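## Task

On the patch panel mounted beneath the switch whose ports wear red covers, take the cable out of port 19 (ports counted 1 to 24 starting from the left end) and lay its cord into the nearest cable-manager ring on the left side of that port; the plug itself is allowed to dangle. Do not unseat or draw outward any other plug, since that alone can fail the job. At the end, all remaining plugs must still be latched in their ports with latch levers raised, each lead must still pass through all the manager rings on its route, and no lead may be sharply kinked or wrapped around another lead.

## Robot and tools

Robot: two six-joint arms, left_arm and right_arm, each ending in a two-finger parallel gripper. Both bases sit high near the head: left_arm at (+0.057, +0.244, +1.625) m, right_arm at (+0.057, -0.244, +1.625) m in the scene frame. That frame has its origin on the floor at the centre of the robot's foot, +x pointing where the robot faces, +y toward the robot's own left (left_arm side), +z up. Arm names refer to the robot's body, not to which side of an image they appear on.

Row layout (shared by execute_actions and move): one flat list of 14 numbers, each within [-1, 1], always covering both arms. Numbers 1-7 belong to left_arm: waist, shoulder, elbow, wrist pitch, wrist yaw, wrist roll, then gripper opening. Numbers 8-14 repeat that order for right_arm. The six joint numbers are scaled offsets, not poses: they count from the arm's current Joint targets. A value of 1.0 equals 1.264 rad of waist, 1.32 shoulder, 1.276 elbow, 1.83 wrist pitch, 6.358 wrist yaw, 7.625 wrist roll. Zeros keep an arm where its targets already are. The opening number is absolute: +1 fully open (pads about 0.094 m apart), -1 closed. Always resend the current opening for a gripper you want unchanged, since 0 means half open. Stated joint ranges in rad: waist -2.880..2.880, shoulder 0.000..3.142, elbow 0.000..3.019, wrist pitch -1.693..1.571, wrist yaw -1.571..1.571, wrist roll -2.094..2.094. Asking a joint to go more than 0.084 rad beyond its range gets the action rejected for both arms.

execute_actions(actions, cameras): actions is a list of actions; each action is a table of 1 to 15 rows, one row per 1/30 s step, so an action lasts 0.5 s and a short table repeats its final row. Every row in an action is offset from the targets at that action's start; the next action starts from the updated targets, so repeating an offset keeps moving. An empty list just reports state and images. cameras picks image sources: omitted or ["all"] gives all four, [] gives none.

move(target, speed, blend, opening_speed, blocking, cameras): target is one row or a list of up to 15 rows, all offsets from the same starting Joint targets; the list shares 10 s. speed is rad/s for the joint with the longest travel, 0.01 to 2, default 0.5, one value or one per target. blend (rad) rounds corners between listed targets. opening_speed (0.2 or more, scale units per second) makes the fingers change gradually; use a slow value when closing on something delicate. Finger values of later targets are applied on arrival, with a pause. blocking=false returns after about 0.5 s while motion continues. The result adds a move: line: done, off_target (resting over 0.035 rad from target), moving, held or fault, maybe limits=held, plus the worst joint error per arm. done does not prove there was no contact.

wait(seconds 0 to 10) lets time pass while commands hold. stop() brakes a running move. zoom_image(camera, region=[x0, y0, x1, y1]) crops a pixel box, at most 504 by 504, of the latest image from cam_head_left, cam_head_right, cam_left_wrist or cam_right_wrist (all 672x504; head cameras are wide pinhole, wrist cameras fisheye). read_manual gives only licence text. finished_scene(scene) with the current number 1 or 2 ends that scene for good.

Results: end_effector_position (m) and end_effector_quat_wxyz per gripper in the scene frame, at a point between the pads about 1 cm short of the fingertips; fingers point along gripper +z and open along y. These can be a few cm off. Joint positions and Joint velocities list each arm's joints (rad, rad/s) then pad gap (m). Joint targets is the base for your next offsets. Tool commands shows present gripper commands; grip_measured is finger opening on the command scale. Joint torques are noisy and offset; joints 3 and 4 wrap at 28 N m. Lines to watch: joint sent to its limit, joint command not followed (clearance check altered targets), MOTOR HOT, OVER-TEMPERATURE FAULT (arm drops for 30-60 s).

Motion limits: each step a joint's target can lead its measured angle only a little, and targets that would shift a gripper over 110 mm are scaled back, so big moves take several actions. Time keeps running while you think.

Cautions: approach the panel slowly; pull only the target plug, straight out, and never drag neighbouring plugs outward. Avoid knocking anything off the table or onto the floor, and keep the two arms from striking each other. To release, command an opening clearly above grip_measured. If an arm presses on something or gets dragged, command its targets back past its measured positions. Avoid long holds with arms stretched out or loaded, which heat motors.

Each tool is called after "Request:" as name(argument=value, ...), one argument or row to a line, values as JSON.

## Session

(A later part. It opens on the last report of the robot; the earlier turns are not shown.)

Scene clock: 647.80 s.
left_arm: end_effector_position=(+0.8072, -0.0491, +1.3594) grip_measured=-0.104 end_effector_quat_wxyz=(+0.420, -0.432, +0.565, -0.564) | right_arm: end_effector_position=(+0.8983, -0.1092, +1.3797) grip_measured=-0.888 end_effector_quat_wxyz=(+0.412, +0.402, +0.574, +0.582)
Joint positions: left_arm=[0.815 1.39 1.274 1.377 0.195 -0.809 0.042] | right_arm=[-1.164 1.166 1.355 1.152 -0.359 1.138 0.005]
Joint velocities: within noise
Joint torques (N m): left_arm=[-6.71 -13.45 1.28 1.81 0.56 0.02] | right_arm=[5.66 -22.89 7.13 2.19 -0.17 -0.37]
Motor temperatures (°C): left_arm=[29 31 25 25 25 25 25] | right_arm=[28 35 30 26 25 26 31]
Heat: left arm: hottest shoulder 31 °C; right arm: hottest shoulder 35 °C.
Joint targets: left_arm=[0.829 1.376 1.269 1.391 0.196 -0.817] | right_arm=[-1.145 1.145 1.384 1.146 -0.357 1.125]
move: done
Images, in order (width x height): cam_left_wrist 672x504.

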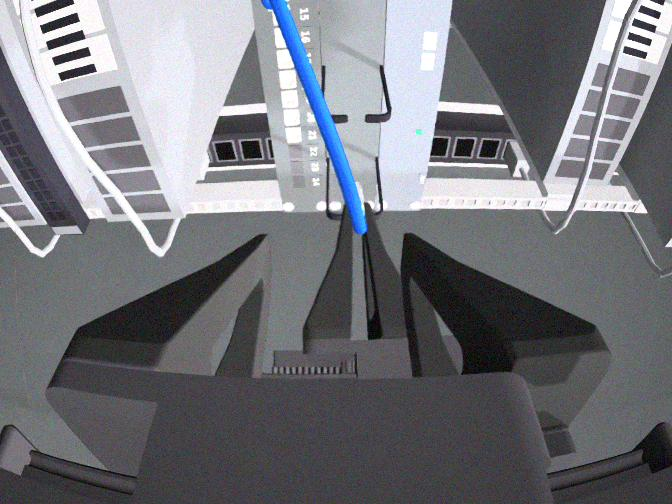

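Request:
move(
  target=[0.0071,0.0583,0.2187,-0.1115,-0.0005,0.0014,-0.2,0,0,0,0,0,0,-0.93],
  speed=0.2,
  cameras=["cam_left_wrist","cam_right_wrist","cam_head_right"],
)

Request:
zoom_image(
  camera="cam_left_wrist",
  region=[200, 140, 480, 420],
)

Scene clock: 669.03 s.
left_arm: end_effector_position=(+0.8890, -0.0498, +1.3556) grip_measured=-0.197 end_effector_quat_wxyz=(+0.432, -0.431, +0.558, -0.563) | right_arm: end_effector_position=(+0.8984, -0.1093, +1.3796) grip_measured=-0.888 end_effector_quat_wxyz=(+0.413, +0.402, +0.574, +0.582)
Joint positions: left_arm=[0.82 1.435 1.527 1.195 0.195 -0.81 0.038] | right_arm=[-1.164 1.166 1.355 1.152 -0.359 1.137 0.005]
Joint velocities: within noise
Joint torques (N m): left_arm=[-6.65 -12.86 4.62 0.81 0.43 0.12] | right_arm=[5.77 -22.83 7.13 2.21 -0.18 -0.37]
Motor temperatures (°C): left_arm=[28 30 25 25 25 25 25] | right_arm=[28 35 30 26 25 26 31]
Heat: left arm: hottest shoulder 30 °C; right arm: hottest shoulder 35 °C.
Joint targets: left_arm=[0.838 1.453 1.547 1.187 0.193 -0.807] | right_arm=[-1.145 1.145 1.384 1.146 -0.356 1.125]
move: done
Images, in order (width x height): cam_head_right 672x504, cam_left_wrist 672x504, cam_right_wrist 672x504.

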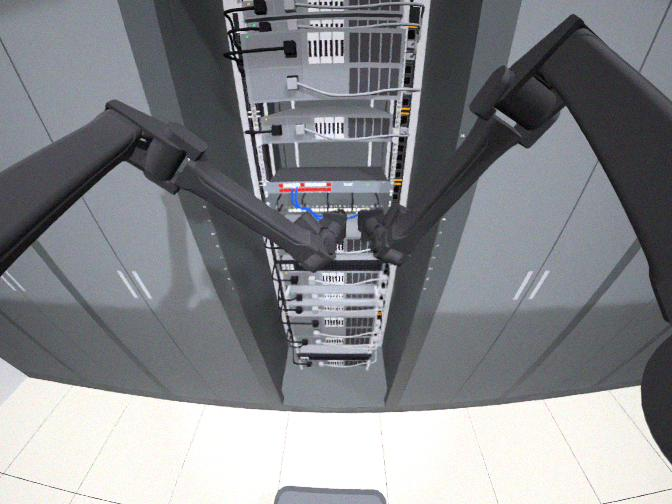

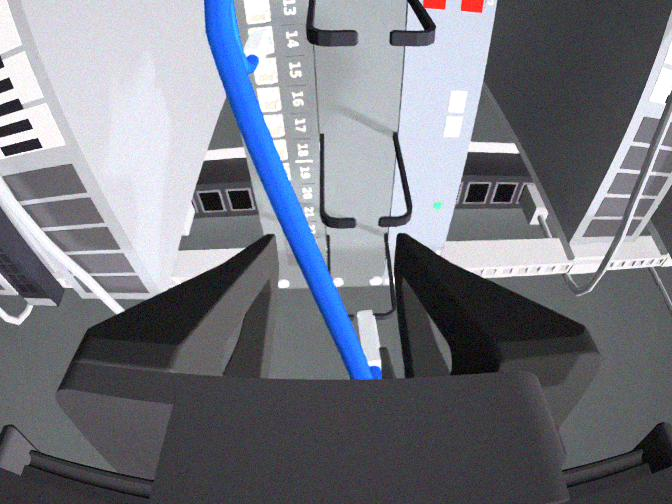

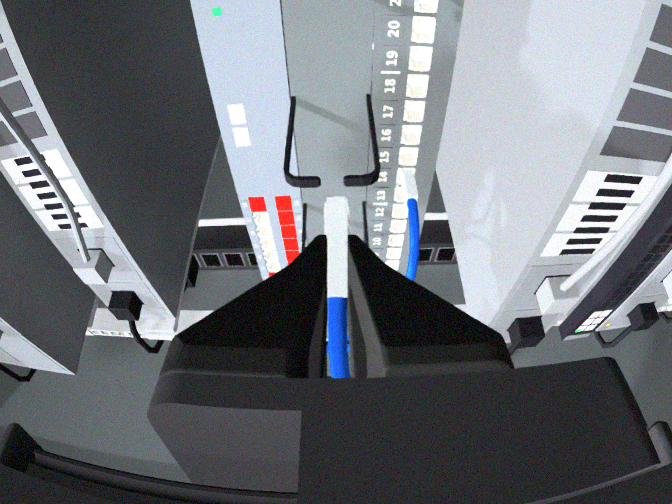

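Scaled by 1.800 from the camera's 672x504 image, which has a finer 960x720 frame.

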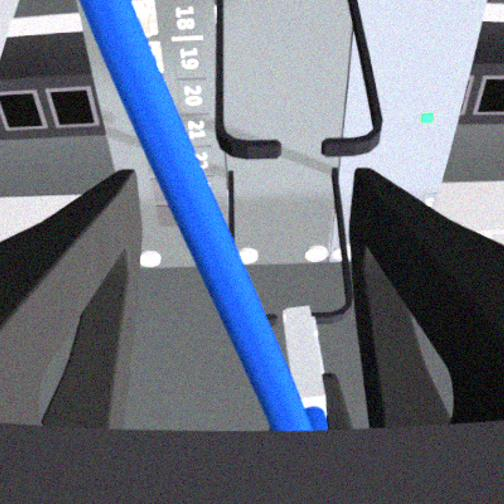

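Request:
move(
  target=[-0.0348,-0.0402,-0.0964,0.0538,-0.0008,0.001,-0.2,0,0,0,0,0,0,-0.93],
  speed=0.15,
  cameras=["cam_left_wrist","cam_right_wrist"],
)

Request:
zoom_image(
  camera="cam_left_wrist",
  region=[240, 140, 440, 340],
)

Scene clock: 701.87 s.
left_arm: end_effector_position=(+0.8610, -0.0490, +1.3618) grip_measured=-0.197 end_effector_quat_wxyz=(+0.432, -0.433, +0.555, -0.564) | right_arm: end_effector_position=(+0.8984, -0.1093, +1.3796) grip_measured=-0.888 end_effector_quat_wxyz=(+0.413, +0.402, +0.574, +0.582)
Joint positions: left_arm=[0.811 1.412 1.431 1.271 0.19 -0.808 0.038] | right_arm=[-1.164 1.166 1.355 1.152 -0.359 1.137 0.005]
Joint velocities: within noise
Joint torques (N m): left_arm=[-9.17 -14.15 2 1.89 0.4 0.23] | right_arm=[5.71 -22.89 7.17 2.24 -0.19 -0.37]
Motor temperatures (°C): left_arm=[28 30 25 25 25 25 25] | right_arm=[28 35 30 26 25 26 31]
Heat: left arm: hottest shoulder 30 °C; right arm: hottest shoulder 35 °C.
Joint targets: left_arm=[0.794 1.399 1.425 1.286 0.188 -0.799] | right_arm=[-1.145 1.145 1.384 1.146 -0.356 1.125]
move: done
Images, in order (width x height): cam_left_wrist 672x504, cam_right_wrist 672x504.

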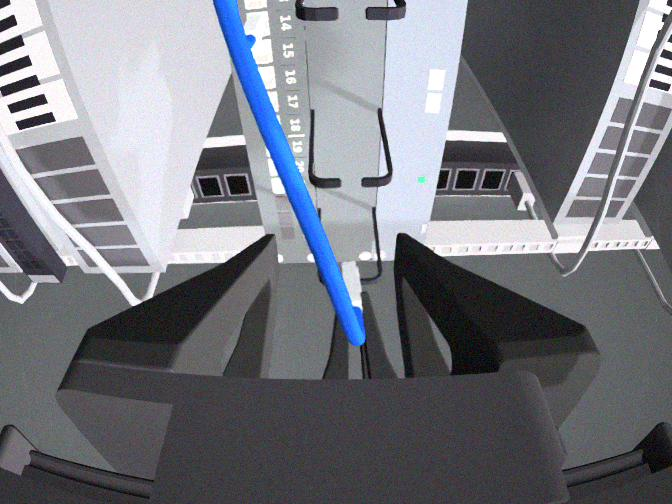

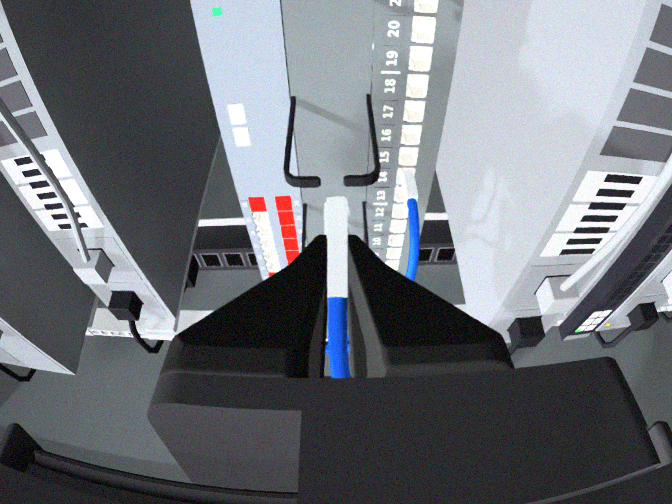

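Scaled by 2.520 from the camera's 672x504 image, which has a finer 960x720 frame.

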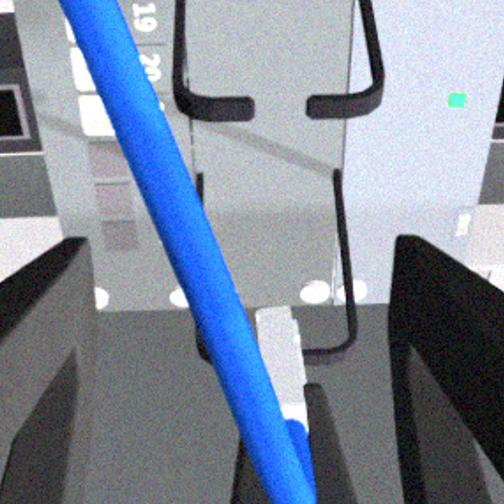

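Request:
move(
  target=[0,0.0364,0.0588,-0.0325,0,0,-0.4,0,0,0,0,0,0,-0.93],
  speed=0.15,
  cameras=["cam_left_wrist"],
)

Request:
move(
  target=[0,0,0,0,0,0,-0.97,0,0,0,0,0,0,-0.93],
  opening_speed=0.25,
  cameras=["cam_left_wrist","cam_right_wrist"],
)

Request:
zoom_image(
  camera="cam_left_wrist",
  region=[240, 140, 440, 340],
)

Scene clock: 723.97 s.
left_arm: end_effector_position=(+0.8721, -0.0550, +1.3555) grip_measured=-0.397 end_effector_quat_wxyz=(+0.428, -0.433, +0.558, -0.564) | right_arm: end_effector_position=(+0.8984, -0.1093, +1.3796) grip_measured=-0.888 end_effector_quat_wxyz=(+0.413, +0.402, +0.574, +0.582)
Joint positions: left_arm=[0.811 1.434 1.481 1.234 0.19 -0.807 0.028] | right_arm=[-1.164 1.166 1.355 1.152 -0.359 1.137 0.005]
Joint velocities: within noise
Joint torques (N m): left_arm=[-9.76 -11.58 4.15 1.02 0.4 0.17] | right_arm=[5.77 -22.95 7.12 2.18 -0.18 -0.36]
Motor temperatures (°C): left_arm=[29 30 25 25 25 25 25] | right_arm=[28 35 30 26 25 26 32]
Heat: left arm: hottest shoulder 30 °C; right arm: hottest shoulder 35 °C.
Joint targets: left_arm=[0.794 1.448 1.499 1.226 0.188 -0.799] | right_arm=[-1.145 1.145 1.384 1.146 -0.356 1.125]
move: done
Images, in order (width x height): cam_left_wrist 672x504.

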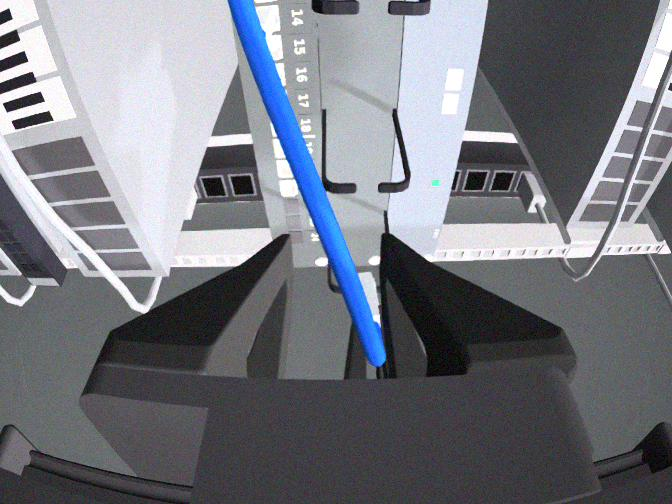

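Scene clock: 726.47 s.
left_arm: end_effector_position=(+0.8721, -0.0564, +1.3570) grip_measured=-0.903 end_effector_quat_wxyz=(+0.427, -0.434, +0.557, -0.565) | right_arm: end_effector_position=(+0.8984, -0.1095, +1.3787) grip_measured=-0.888 end_effector_quat_wxyz=(+0.413, +0.403, +0.576, +0.579)
Joint positions: left_arm=[0.806 1.434 1.481 1.234 0.19 -0.807 0.005] | right_arm=[-1.164 1.166 1.355 1.149 -0.355 1.133 0.005]
Joint velocities: within noise
Joint torques (N m): left_arm=[-9.17 -12.28 4.22 0.96 0.4 0.17] | right_arm=[5.95 -22.95 7.12 2.25 -0.32 -0.33]
Motor temperatures (°C): left_arm=[29 30 25 25 25 25 25] | right_arm=[28 35 30 26 25 26 32]
Heat: left arm: hottest shoulder 30 °C; right arm: hottest shoulder 35 °C.
Joint targets: left_arm=[0.794 1.448 1.499 1.226 0.188 -0.799] | right_arm=[-1.145 1.145 1.384 1.146 -0.356 1.125]
move: done
Images, in order (width x height): cam_left_wrist 672x504, cam_right_wrist 672x504.

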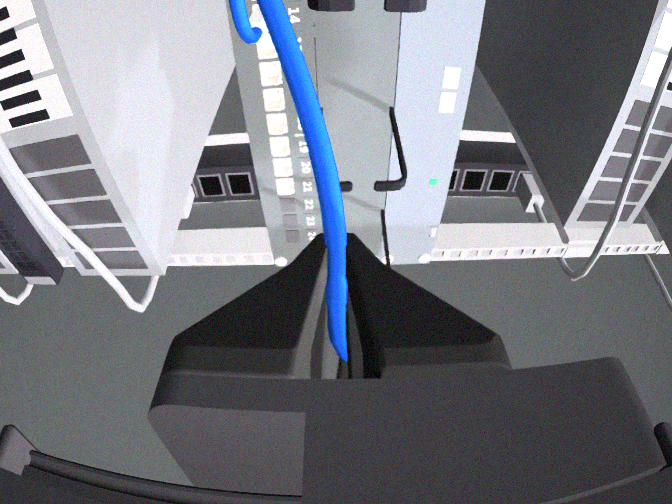

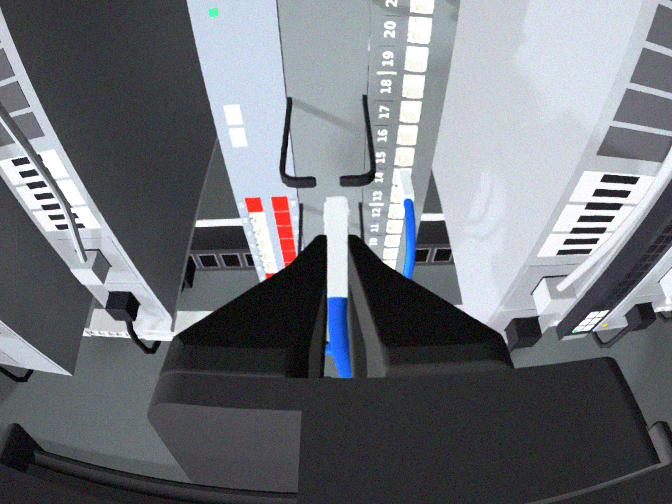

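Scaled by 2.520 from the camera's 672x504 image, which has a finer 960x720 frame.

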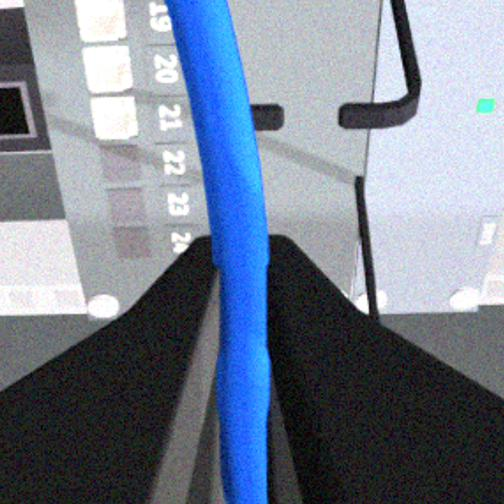

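Request:
move(
  target=[0,0,0,0,0,0,-0.97,0,0,0,0,0,0,-0.4],
  opening_speed=0.2,
)

Request:
zoom_image(
  camera="cam_right_wrist",
  region=[200, 140, 500, 400],
)

Scene clock: 731.70 s.
left_arm: end_effector_position=(+0.8718, -0.0568, +1.3564) grip_measured=-0.904 end_effector_quat_wxyz=(+0.427, -0.434, +0.557, -0.565) | right_arm: end_effector_position=(+0.8985, -0.1095, +1.3785) grip_measured=-0.403 end_effector_quat_wxyz=(+0.413, +0.403, +0.576, +0.579)
Joint positions: left_arm=[0.806 1.434 1.481 1.232 0.19 -0.807 0.005] | right_arm=[-1.164 1.166 1.355 1.148 -0.355 1.133 0.028]
Joint velocities: within noise
Joint torques (N m): left_arm=[-9.23 -12.1 4.08 0.99 0.43 0.17] | right_arm=[5.83 -23.06 7.17 2.35 -0.32 -0.32]
Motor temperatures (°C): left_arm=[29 31 25 25 25 25 25] | right_arm=[28 35 30 26 25 26 31]
Heat: left arm: hottest shoulder 31 °C; right arm: hottest shoulder 35 °C.
Joint targets: left_arm=[0.794 1.448 1.499 1.226 0.188 -0.799] | right_arm=[-1.145 1.145 1.384 1.146 -0.356 1.125]
move: done

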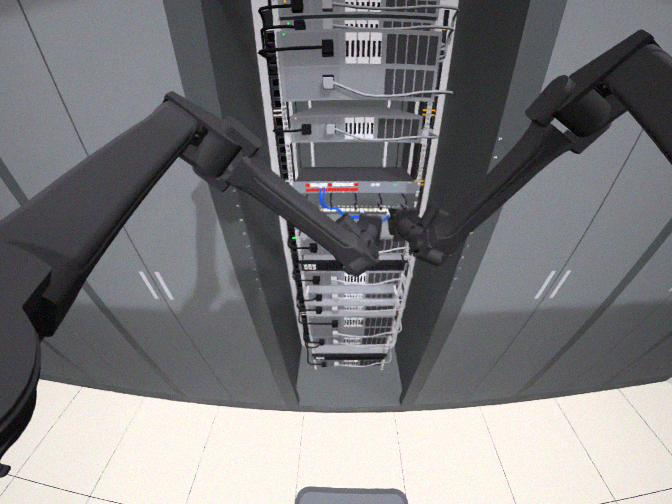

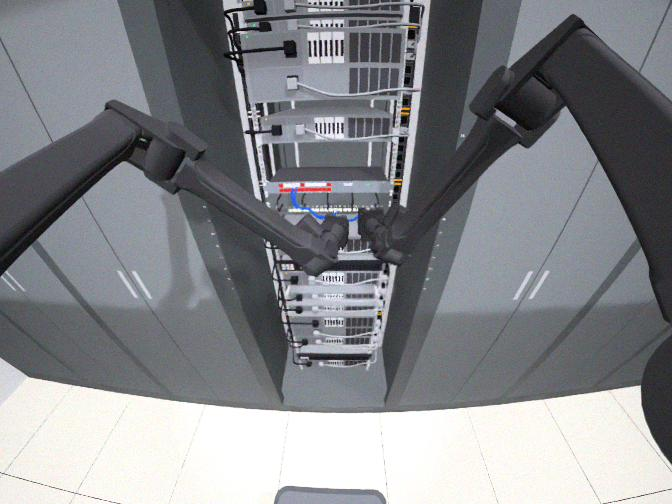

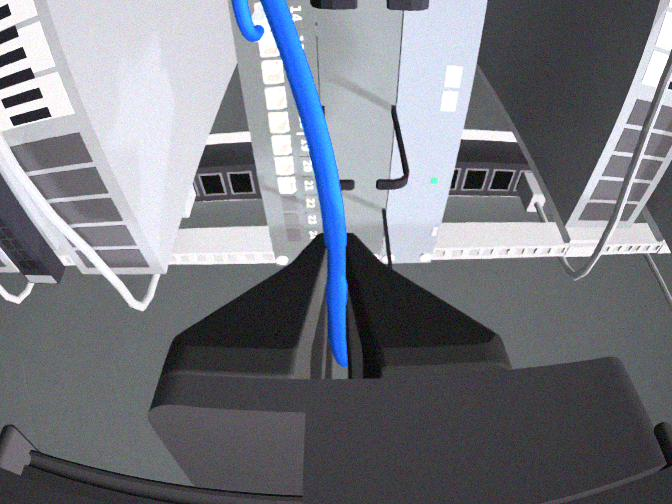

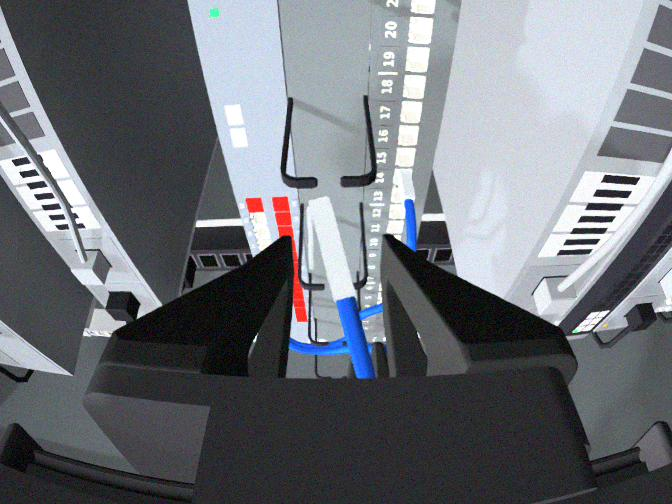

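Scaled by 1.680 from the camera's 672x504 image, which has a finer 960x720 frame.

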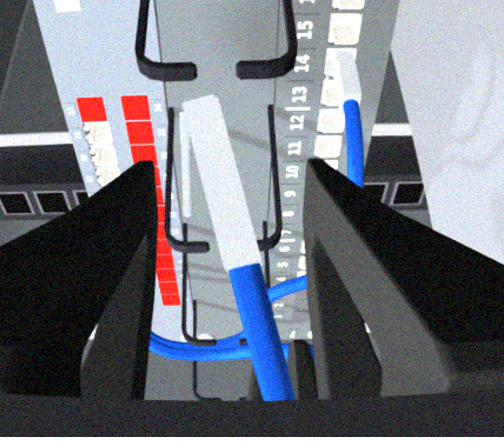

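Request:
move(
  target=[
    [0,0,0,0,0,0,-0.97,0,0,0,0,0,0,0.0],
    [0,0,0,0,0,0,-0.97,-0.1286,-0.0406,-0.2798,0.1619,-0.0053,0.0215,0.0],
  ],
  speed=0.2,
)

Request:
zoom_image(
  camera="cam_right_wrist",
  region=[200, 100, 500, 400],
)

Request:
zoom_image(
  camera="cam_head_right",
  region=[240, 160, 420, 280],
)

Scene clock: 749.10 s.
left_arm: end_effector_position=(+0.8718, -0.0568, +1.3564) grip_measured=-0.904 end_effector_quat_wxyz=(+0.427, -0.434, +0.557, -0.565) | right_arm: end_effector_position=(+0.7875, -0.1407, +1.3633) grip_measured=-0.002 end_effector_quat_wxyz=(+0.394, +0.413, +0.584, +0.578)
Joint positions: left_arm=[0.806 1.434 1.481 1.232 0.19 -0.807 0.005] | right_arm=[-1.289 1.115 1.035 1.424 -0.386 1.274 0.047]
Joint velocities: within noise
Joint torques (N m): left_arm=[-9.05 -12.34 4.18 0.96 0.42 0.2] | right_arm=[0.97 -20.66 1.11 3.03 -0.33 -0.16]
Motor temperatures (°C): left_arm=[29 31 25 25 25 25 26] | right_arm=[28 35 30 26 25 26 31]
Heat: left arm: hottest shoulder 31 °C; right arm: hottest shoulder 35 °C.
Joint targets: left_arm=[0.794 1.448 1.499 1.226 0.188 -0.799] | right_arm=[-1.307 1.091 1.027 1.442 -0.390 1.289]
move: done

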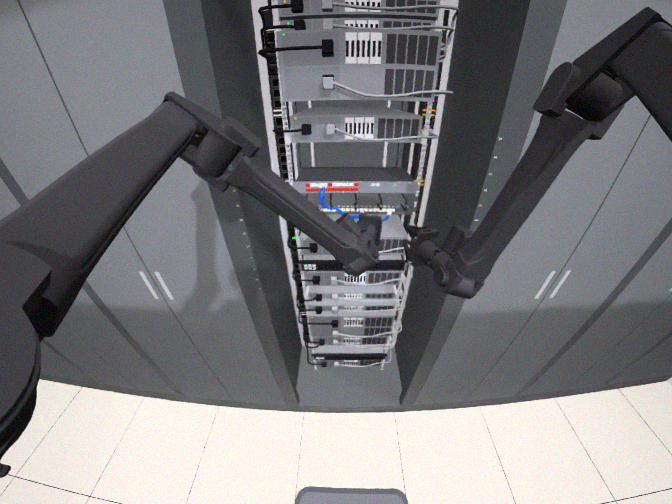

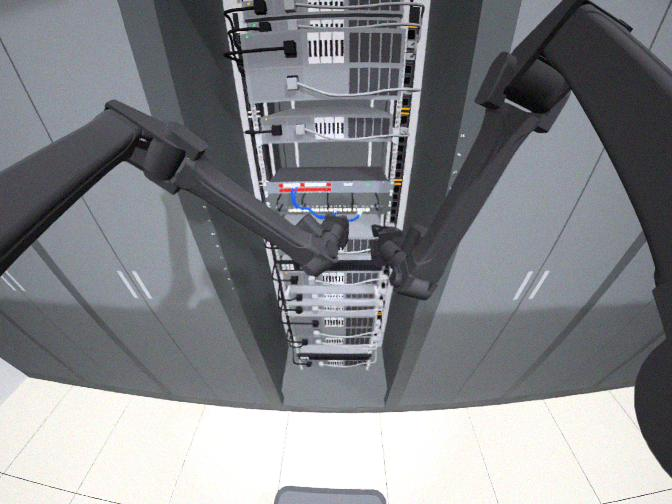

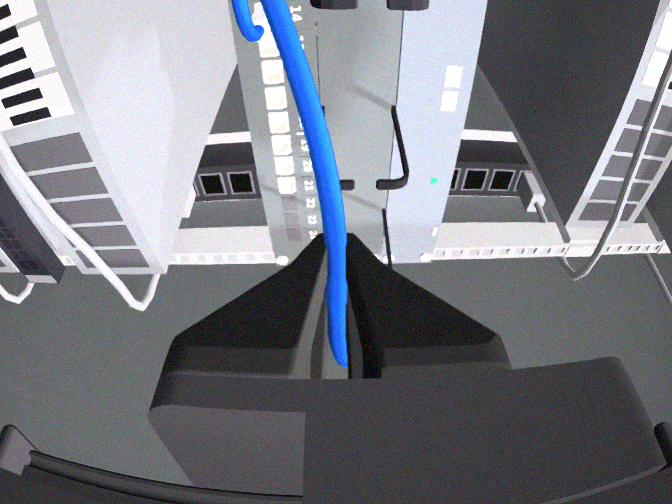

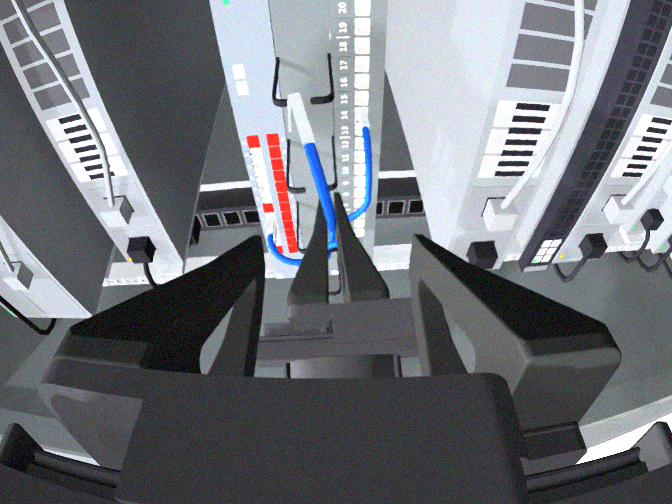

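Scaled by 1.680 from the camera's 672x504 image, which has a finer 960x720 frame.

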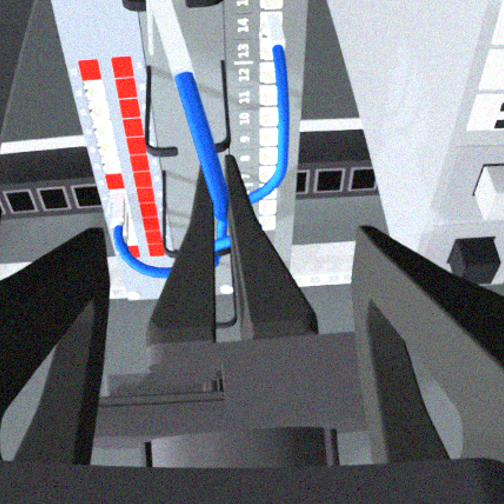

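Scaled by 2.800 from the camera's 672x504 image, which has a finer 960x720 frame.

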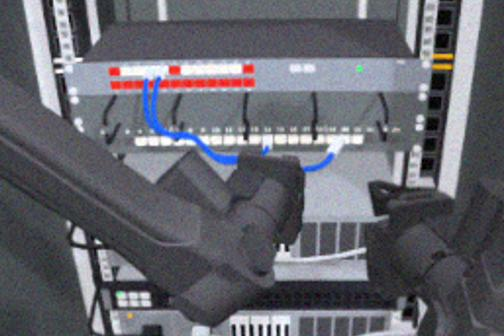

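Request:
move(
  target=[0.1946,-0.1841,-0.0462,-0.3005,0.0866,0,-0.97,0,0,0,0,0,0,0.0],
  speed=0.25,
)

Request:
zoom_image(
  camera="cam_right_wrist",
  region=[200, 60, 440, 300],
)

Request:
zoom_image(
  camera="cam_head_right",
  region=[240, 160, 420, 280],
)

Scene clock: 830.50 s.
left_arm: end_effector_position=(+0.8551, -0.0310, +1.3573) grip_measured=-0.904 end_effector_quat_wxyz=(+0.240, -0.244, +0.663, -0.666) | right_arm: end_effector_position=(+0.7872, -0.1407, +1.3634) grip_measured=-0.002 end_effector_quat_wxyz=(+0.393, +0.413, +0.584, +0.578)
Joint positions: left_arm=[1.025 1.224 1.443 0.682 0.737 -0.807 0.005] | right_arm=[-1.289 1.115 1.034 1.426 -0.387 1.275 0.047]
Joint velocities: within noise
Joint torques (N m): left_arm=[-2.78 -17.79 3.82 1.14 0.55 0.2] | right_arm=[1.08 -20.78 1.18 3.1 -0.31 -0.13]
Motor temperatures (°C): left_arm=[29 31 25 25 25 25 27] | right_arm=[28 37 27 26 25 26 29]
Heat: left arm: hottest shoulder 31 °C; right arm: hottest shoulder 37 °C.
Joint targets: left_arm=[1.040 1.205 1.441 0.676 0.739 -0.799] | right_arm=[-1.307 1.091 1.027 1.442 -0.390 1.289]
move: done

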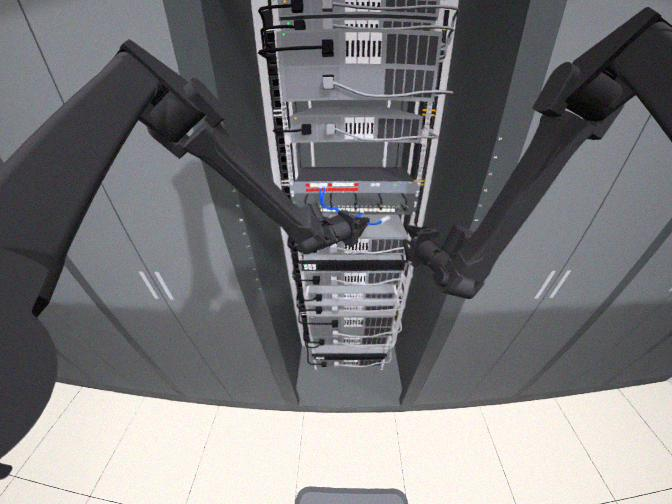

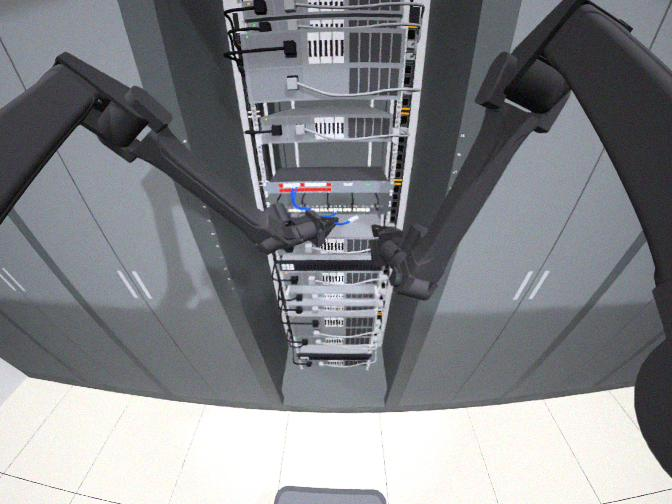

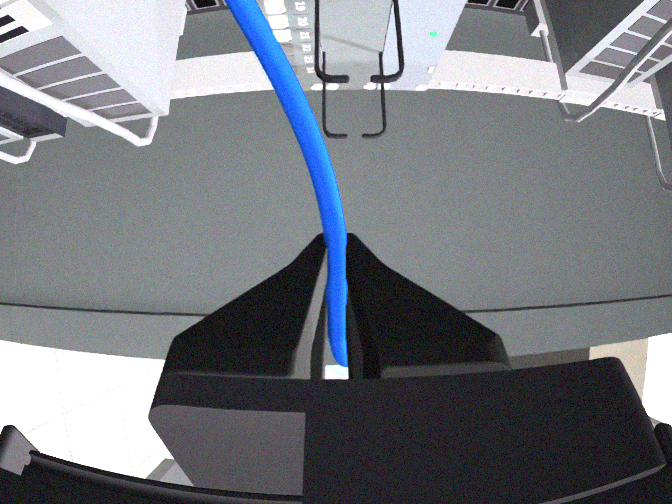

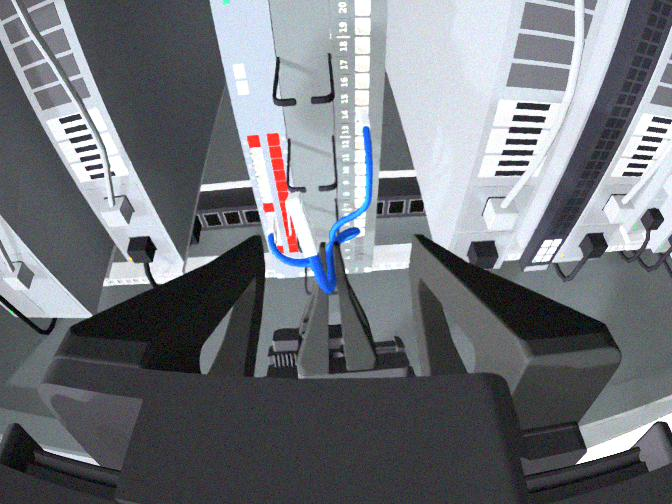

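Scaled by 2.100 from the camera's 672x504 image, which has a finer 960x720 frame.

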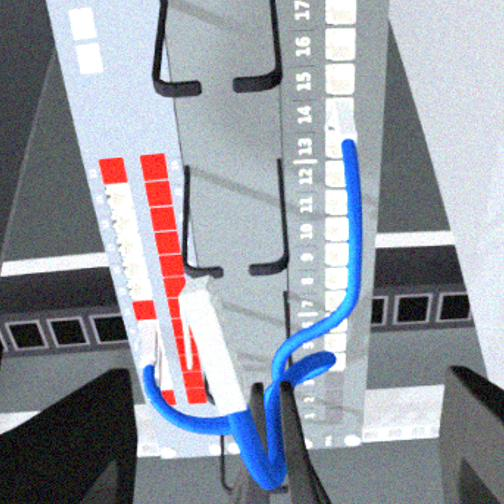

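Scaled by 2.800 from the camera's 672x504 image, which has a finer 960x720 frame.

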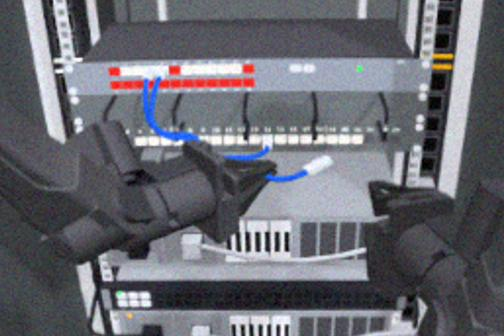

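Request:
move(
  target=[
    [0,0,0,0,0,0,-0.97,0.0514,-0.0205,-0.0031,-0.0022,0.0016,-0.0085,0.0],
    [0,0,0,0,0,0,-0.97,0.1301,0.0297,0.0896,-0.064,0.0056,-0.0222,0.0],
  ],
  speed=0.2,
)

Request:
zoom_image(
  camera="cam_right_wrist",
  region=[200, 100, 480, 380],
)

Request:
zoom_image(
  camera="cam_head_right",
  region=[280, 180, 400, 260],
)

Scene clock: 864.13 s.
left_arm: end_effector_position=(+0.8549, -0.0310, +1.3572) grip_measured=-0.904 end_effector_quat_wxyz=(+0.240, -0.244, +0.663, -0.666) | right_arm: end_effector_position=(+0.8234, -0.1078, +1.3852) grip_measured=-0.002 end_effector_quat_wxyz=(+0.412, +0.403, +0.575, +0.581)
Joint positions: left_arm=[1.025 1.224 1.443 0.682 0.737 -0.807 0.005] | right_arm=[-1.162 1.113 1.121 1.332 -0.358 1.134 0.047]
Joint velocities: within noise
Joint torques (N m): left_arm=[-2.9 -17.44 3.9 1.16 0.53 0.18] | right_arm=[5.42 -17.67 4.57 2.17 -0.13 -0.41]
Motor temperatures (°C): left_arm=[29 33 26 25 25 25 27] | right_arm=[28 37 27 26 25 26 29]
Heat: left arm: hottest shoulder 33 °C; right arm: hottest shoulder 37 °C.
Joint targets: left_arm=[1.040 1.205 1.441 0.676 0.738 -0.799] | right_arm=[-1.143 1.130 1.142 1.325 -0.354 1.119]
move: done

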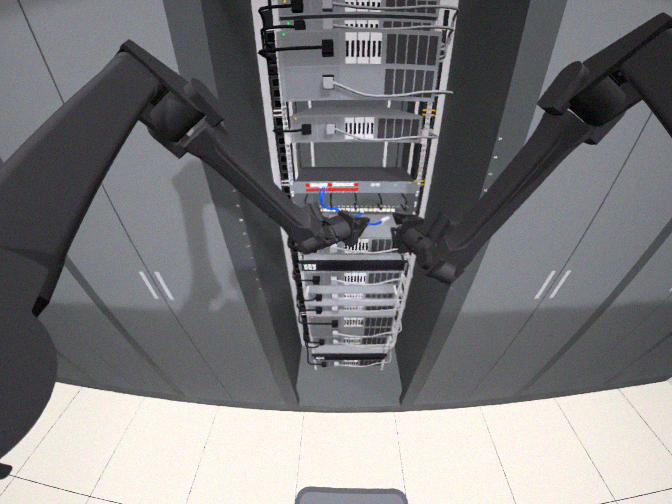

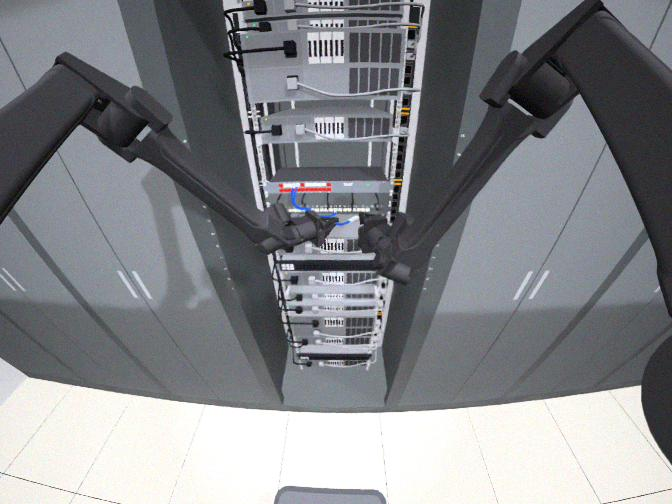

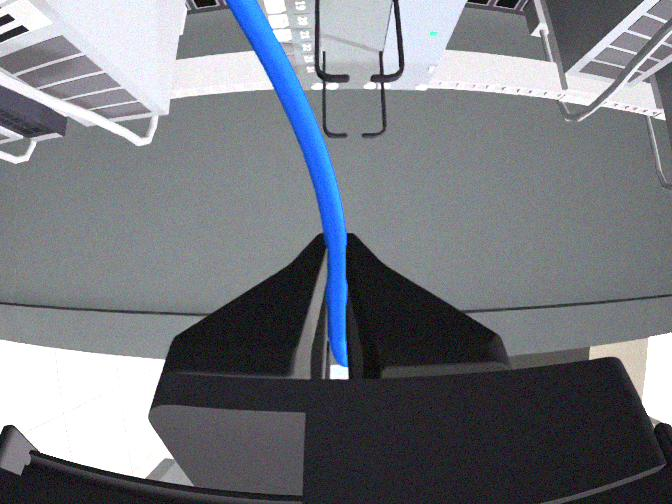

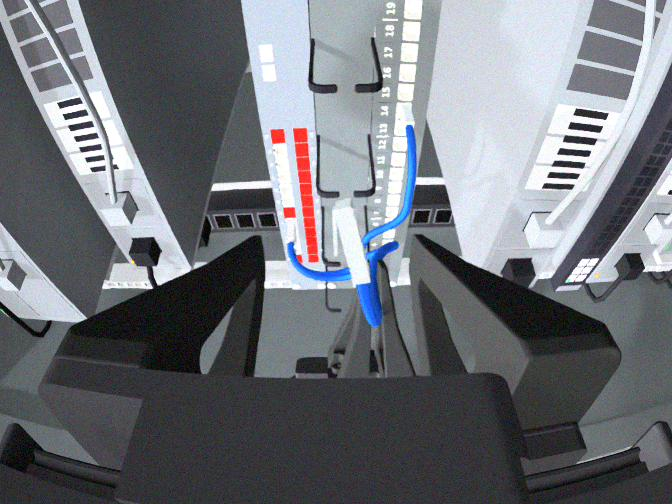

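Scaled by 1.800 from the camera's 672x504 image, which has a finer 960x720 frame.

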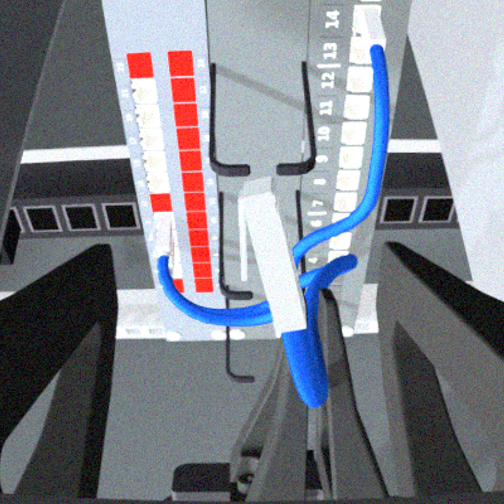

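Scaled by 4.200 from the camera's 672x504 image, which has a finer 960x720 frame.

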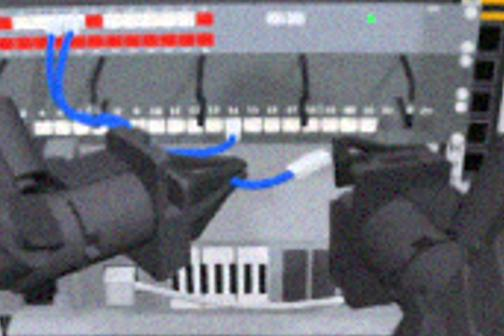

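Request:
move(
  target=[0,0,0,0,0,0,-0.97,0.0554,0.0242,0.0627,-0.0492,0.0028,-0.0092,0.0],
  speed=0.12,
  cameras=["cam_right_wrist","cam_head_right","cam_left_wrist"],
)

Request:
zoom_image(
  camera="cam_right_wrist",
  region=[200, 140, 480, 420],
)

Request:
zoom_image(
  camera="cam_head_right",
  region=[280, 180, 400, 260],
)

Scene clock: 884.60 s.
left_arm: end_effector_position=(+0.8549, -0.0310, +1.3572) grip_measured=-0.904 end_effector_quat_wxyz=(+0.240, -0.244, +0.663, -0.666) | right_arm: end_effector_position=(+0.8449, -0.0825, +1.3816) grip_measured=-0.002 end_effector_quat_wxyz=(+0.405, +0.406, +0.579, +0.580)
Joint positions: left_arm=[1.025 1.224 1.443 0.682 0.737 -0.807 0.005] | right_arm=[-1.093 1.142 1.196 1.243 -0.34 1.064 0.047]
Joint velocities: within noise
Joint torques (N m): left_arm=[-3.6 -17.85 3.82 1.06 0.55 0.19] | right_arm=[6.42 -17.26 5.29 1.99 -0.19 -0.4]
Motor temperatures (°C): left_arm=[28 34 26 25 25 25 28] | right_arm=[28 35 27 25 25 26 29]
Heat: left arm: hottest shoulder 34 °C; right arm: hottest shoulder 35 °C.
Joint targets: left_arm=[1.040 1.205 1.441 0.676 0.738 -0.799] | right_arm=[-1.073 1.162 1.221 1.235 -0.337 1.049]
move: done
Images, in order (width x height): cam_head_right 672x504, cam_left_wrist 672x504, cam_right_wrist 672x504.

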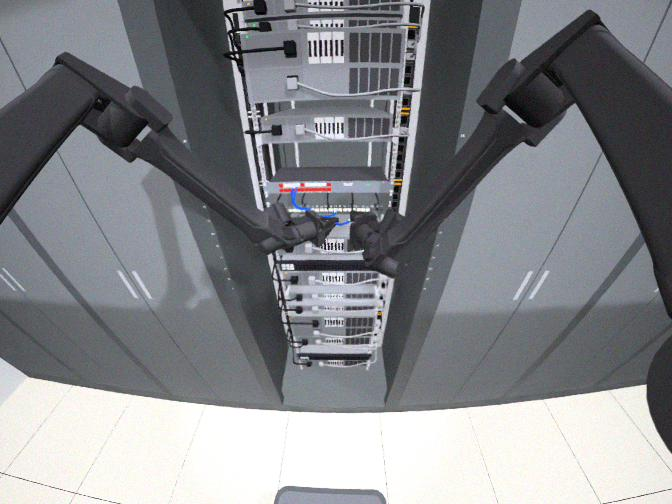

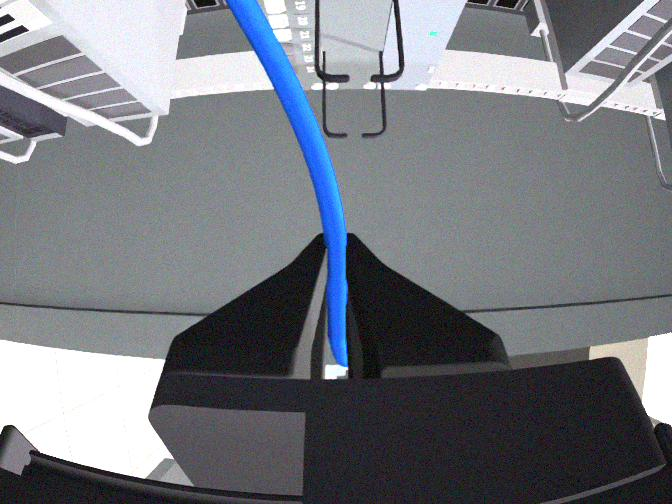

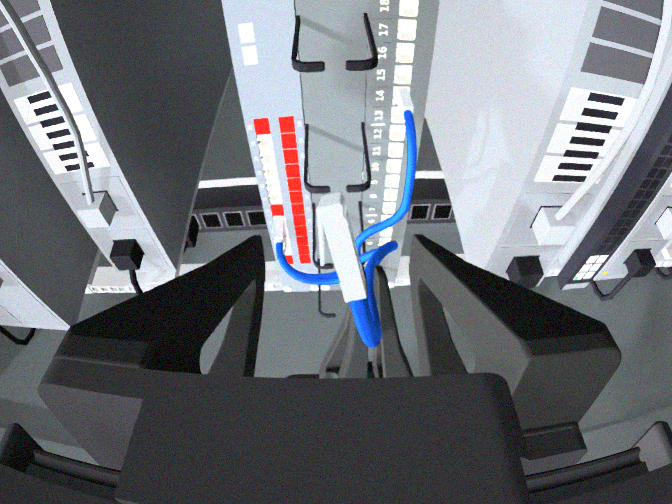

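Scaled by 1.800 from the camera's 672x504 image, which has a finer 960x720 frame.

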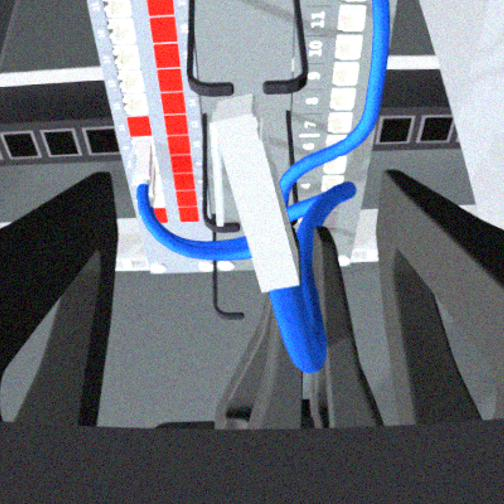

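Scaled by 4.200 from the camera's 672x504 image, which has a finer 960x720 frame.

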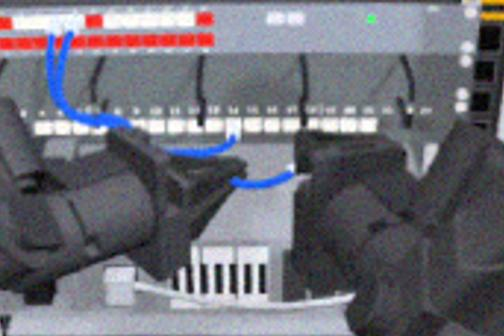

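Request:
move(
  target=[0,0,0,0,0,0,-0.97,0.0131,0.0076,0.0298,-0.0177,0.0008,-0.0016,-0.3],
  speed=0.1,
  opening_speed=0.3,
  cameras=["cam_right_wrist","cam_head_right"],
)

Request:
zoom_image(
  camera="cam_right_wrist",
  region=[200, 140, 480, 420],
)

Scene clock: 908.20 s.
left_arm: end_effector_position=(+0.8549, -0.0310, +1.3572) grip_measured=-0.904 end_effector_quat_wxyz=(+0.240, -0.244, +0.663, -0.666) | right_arm: end_effector_position=(+0.8568, -0.0776, +1.3821) grip_measured=-0.297 end_effector_quat_wxyz=(+0.404, +0.407, +0.579, +0.580)
Joint positions: left_arm=[1.025 1.224 1.443 0.682 0.737 -0.807 0.005] | right_arm=[-1.078 1.152 1.234 1.21 -0.335 1.052 0.033]
Joint velocities: within noise
Joint torques (N m): left_arm=[-3.25 -17.67 3.93 1.16 0.53 0.18] | right_arm=[6.71 -17.32 5.64 2.04 -0.2 -0.39]
Motor temperatures (°C): left_arm=[28 34 26 25 26 25 28] | right_arm=[28 34 28 25 25 26 29]
Heat: left arm: hottest shoulder 34 °C; right arm: hottest shoulder 34 °C.
Joint targets: left_arm=[1.040 1.205 1.441 0.676 0.738 -0.799] | right_arm=[-1.056 1.172 1.260 1.203 -0.332 1.037]
move: done
Images, in order (width x height): cam_head_right 672x504, cam_right_wrist 672x504.

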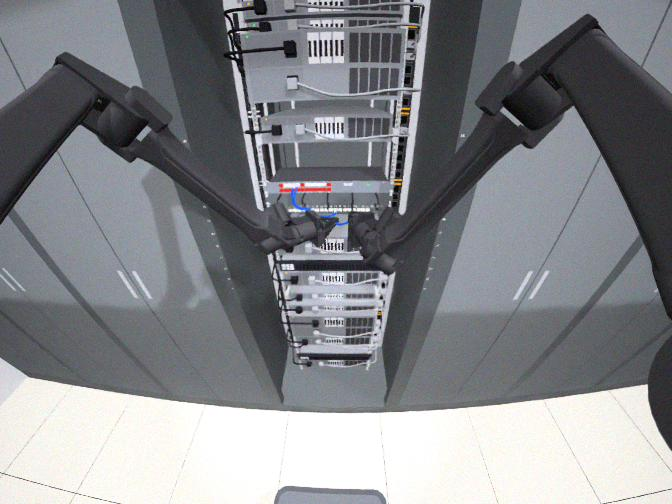

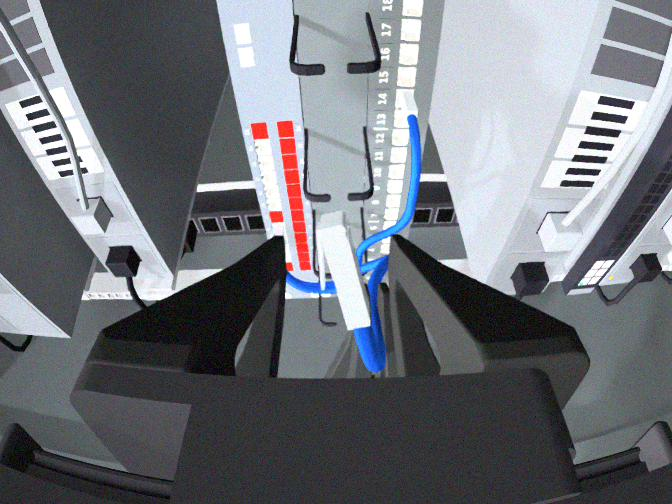

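Scaled by 1.800 from the camera's 672x504 image, which has a finer 960x720 frame.

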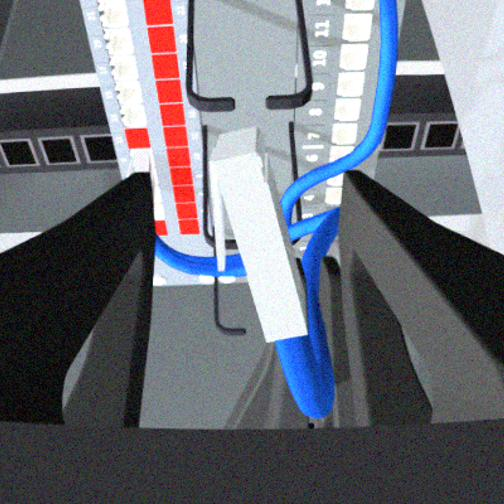

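Request:
move(
  target=[0,0,0,0,0,0,-0.97,0,0,0,0,0,0,-0.8],
  opening_speed=0.25,
  cameras=["cam_right_wrist"],
)

Request:
zoom_image(
  camera="cam_right_wrist",
  region=[200, 140, 480, 420],
)

Scene clock: 917.50 s.
left_arm: end_effector_position=(+0.8555, -0.0305, +1.3589) grip_measured=-0.904 end_effector_quat_wxyz=(+0.240, -0.242, +0.662, -0.667) | right_arm: end_effector_position=(+0.8558, -0.0763, +1.3788) grip_measured=-0.796 end_effector_quat_wxyz=(+0.403, +0.408, +0.581, +0.578)
Joint positions: left_arm=[1.025 1.221 1.443 0.682 0.74 -0.807 0.005] | right_arm=[-1.078 1.156 1.234 1.207 -0.332 1.048 0.01]
Joint velocities: within noise
Joint torques (N m): left_arm=[-3.02 -17.49 3.86 1.11 0.41 0.17] | right_arm=[6.83 -17.73 5.56 2.18 -0.32 -0.34]
Motor temperatures (°C): left_arm=[28 34 26 25 26 25 28] | right_arm=[28 34 28 25 25 26 29]
Heat: left arm: hottest shoulder 34 °C; right arm: hottest shoulder 34 °C.
Joint targets: left_arm=[1.040 1.205 1.441 0.676 0.739 -0.799] | right_arm=[-1.056 1.172 1.259 1.203 -0.331 1.037]
move: done
Images, in order (width x height): cam_right_wrist 672x504.

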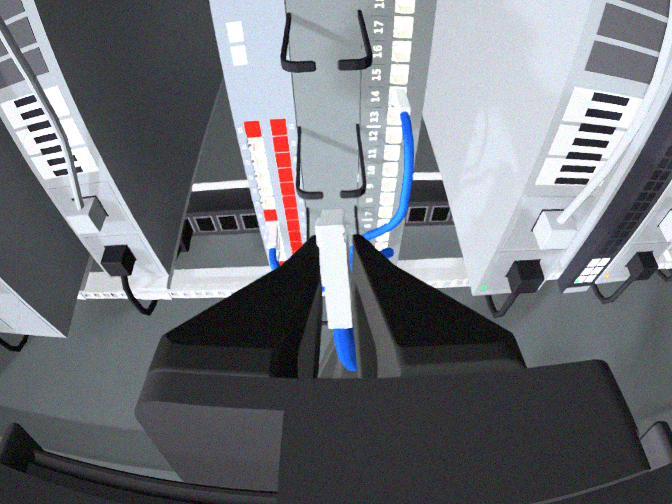

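Scaled by 1.800 from the camera's 672x504 image, which has a finer 960x720 frame.

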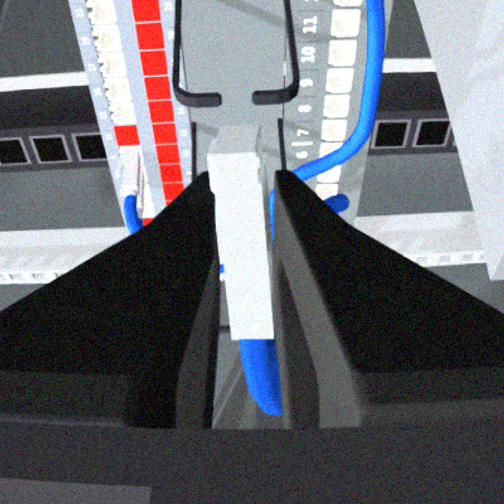

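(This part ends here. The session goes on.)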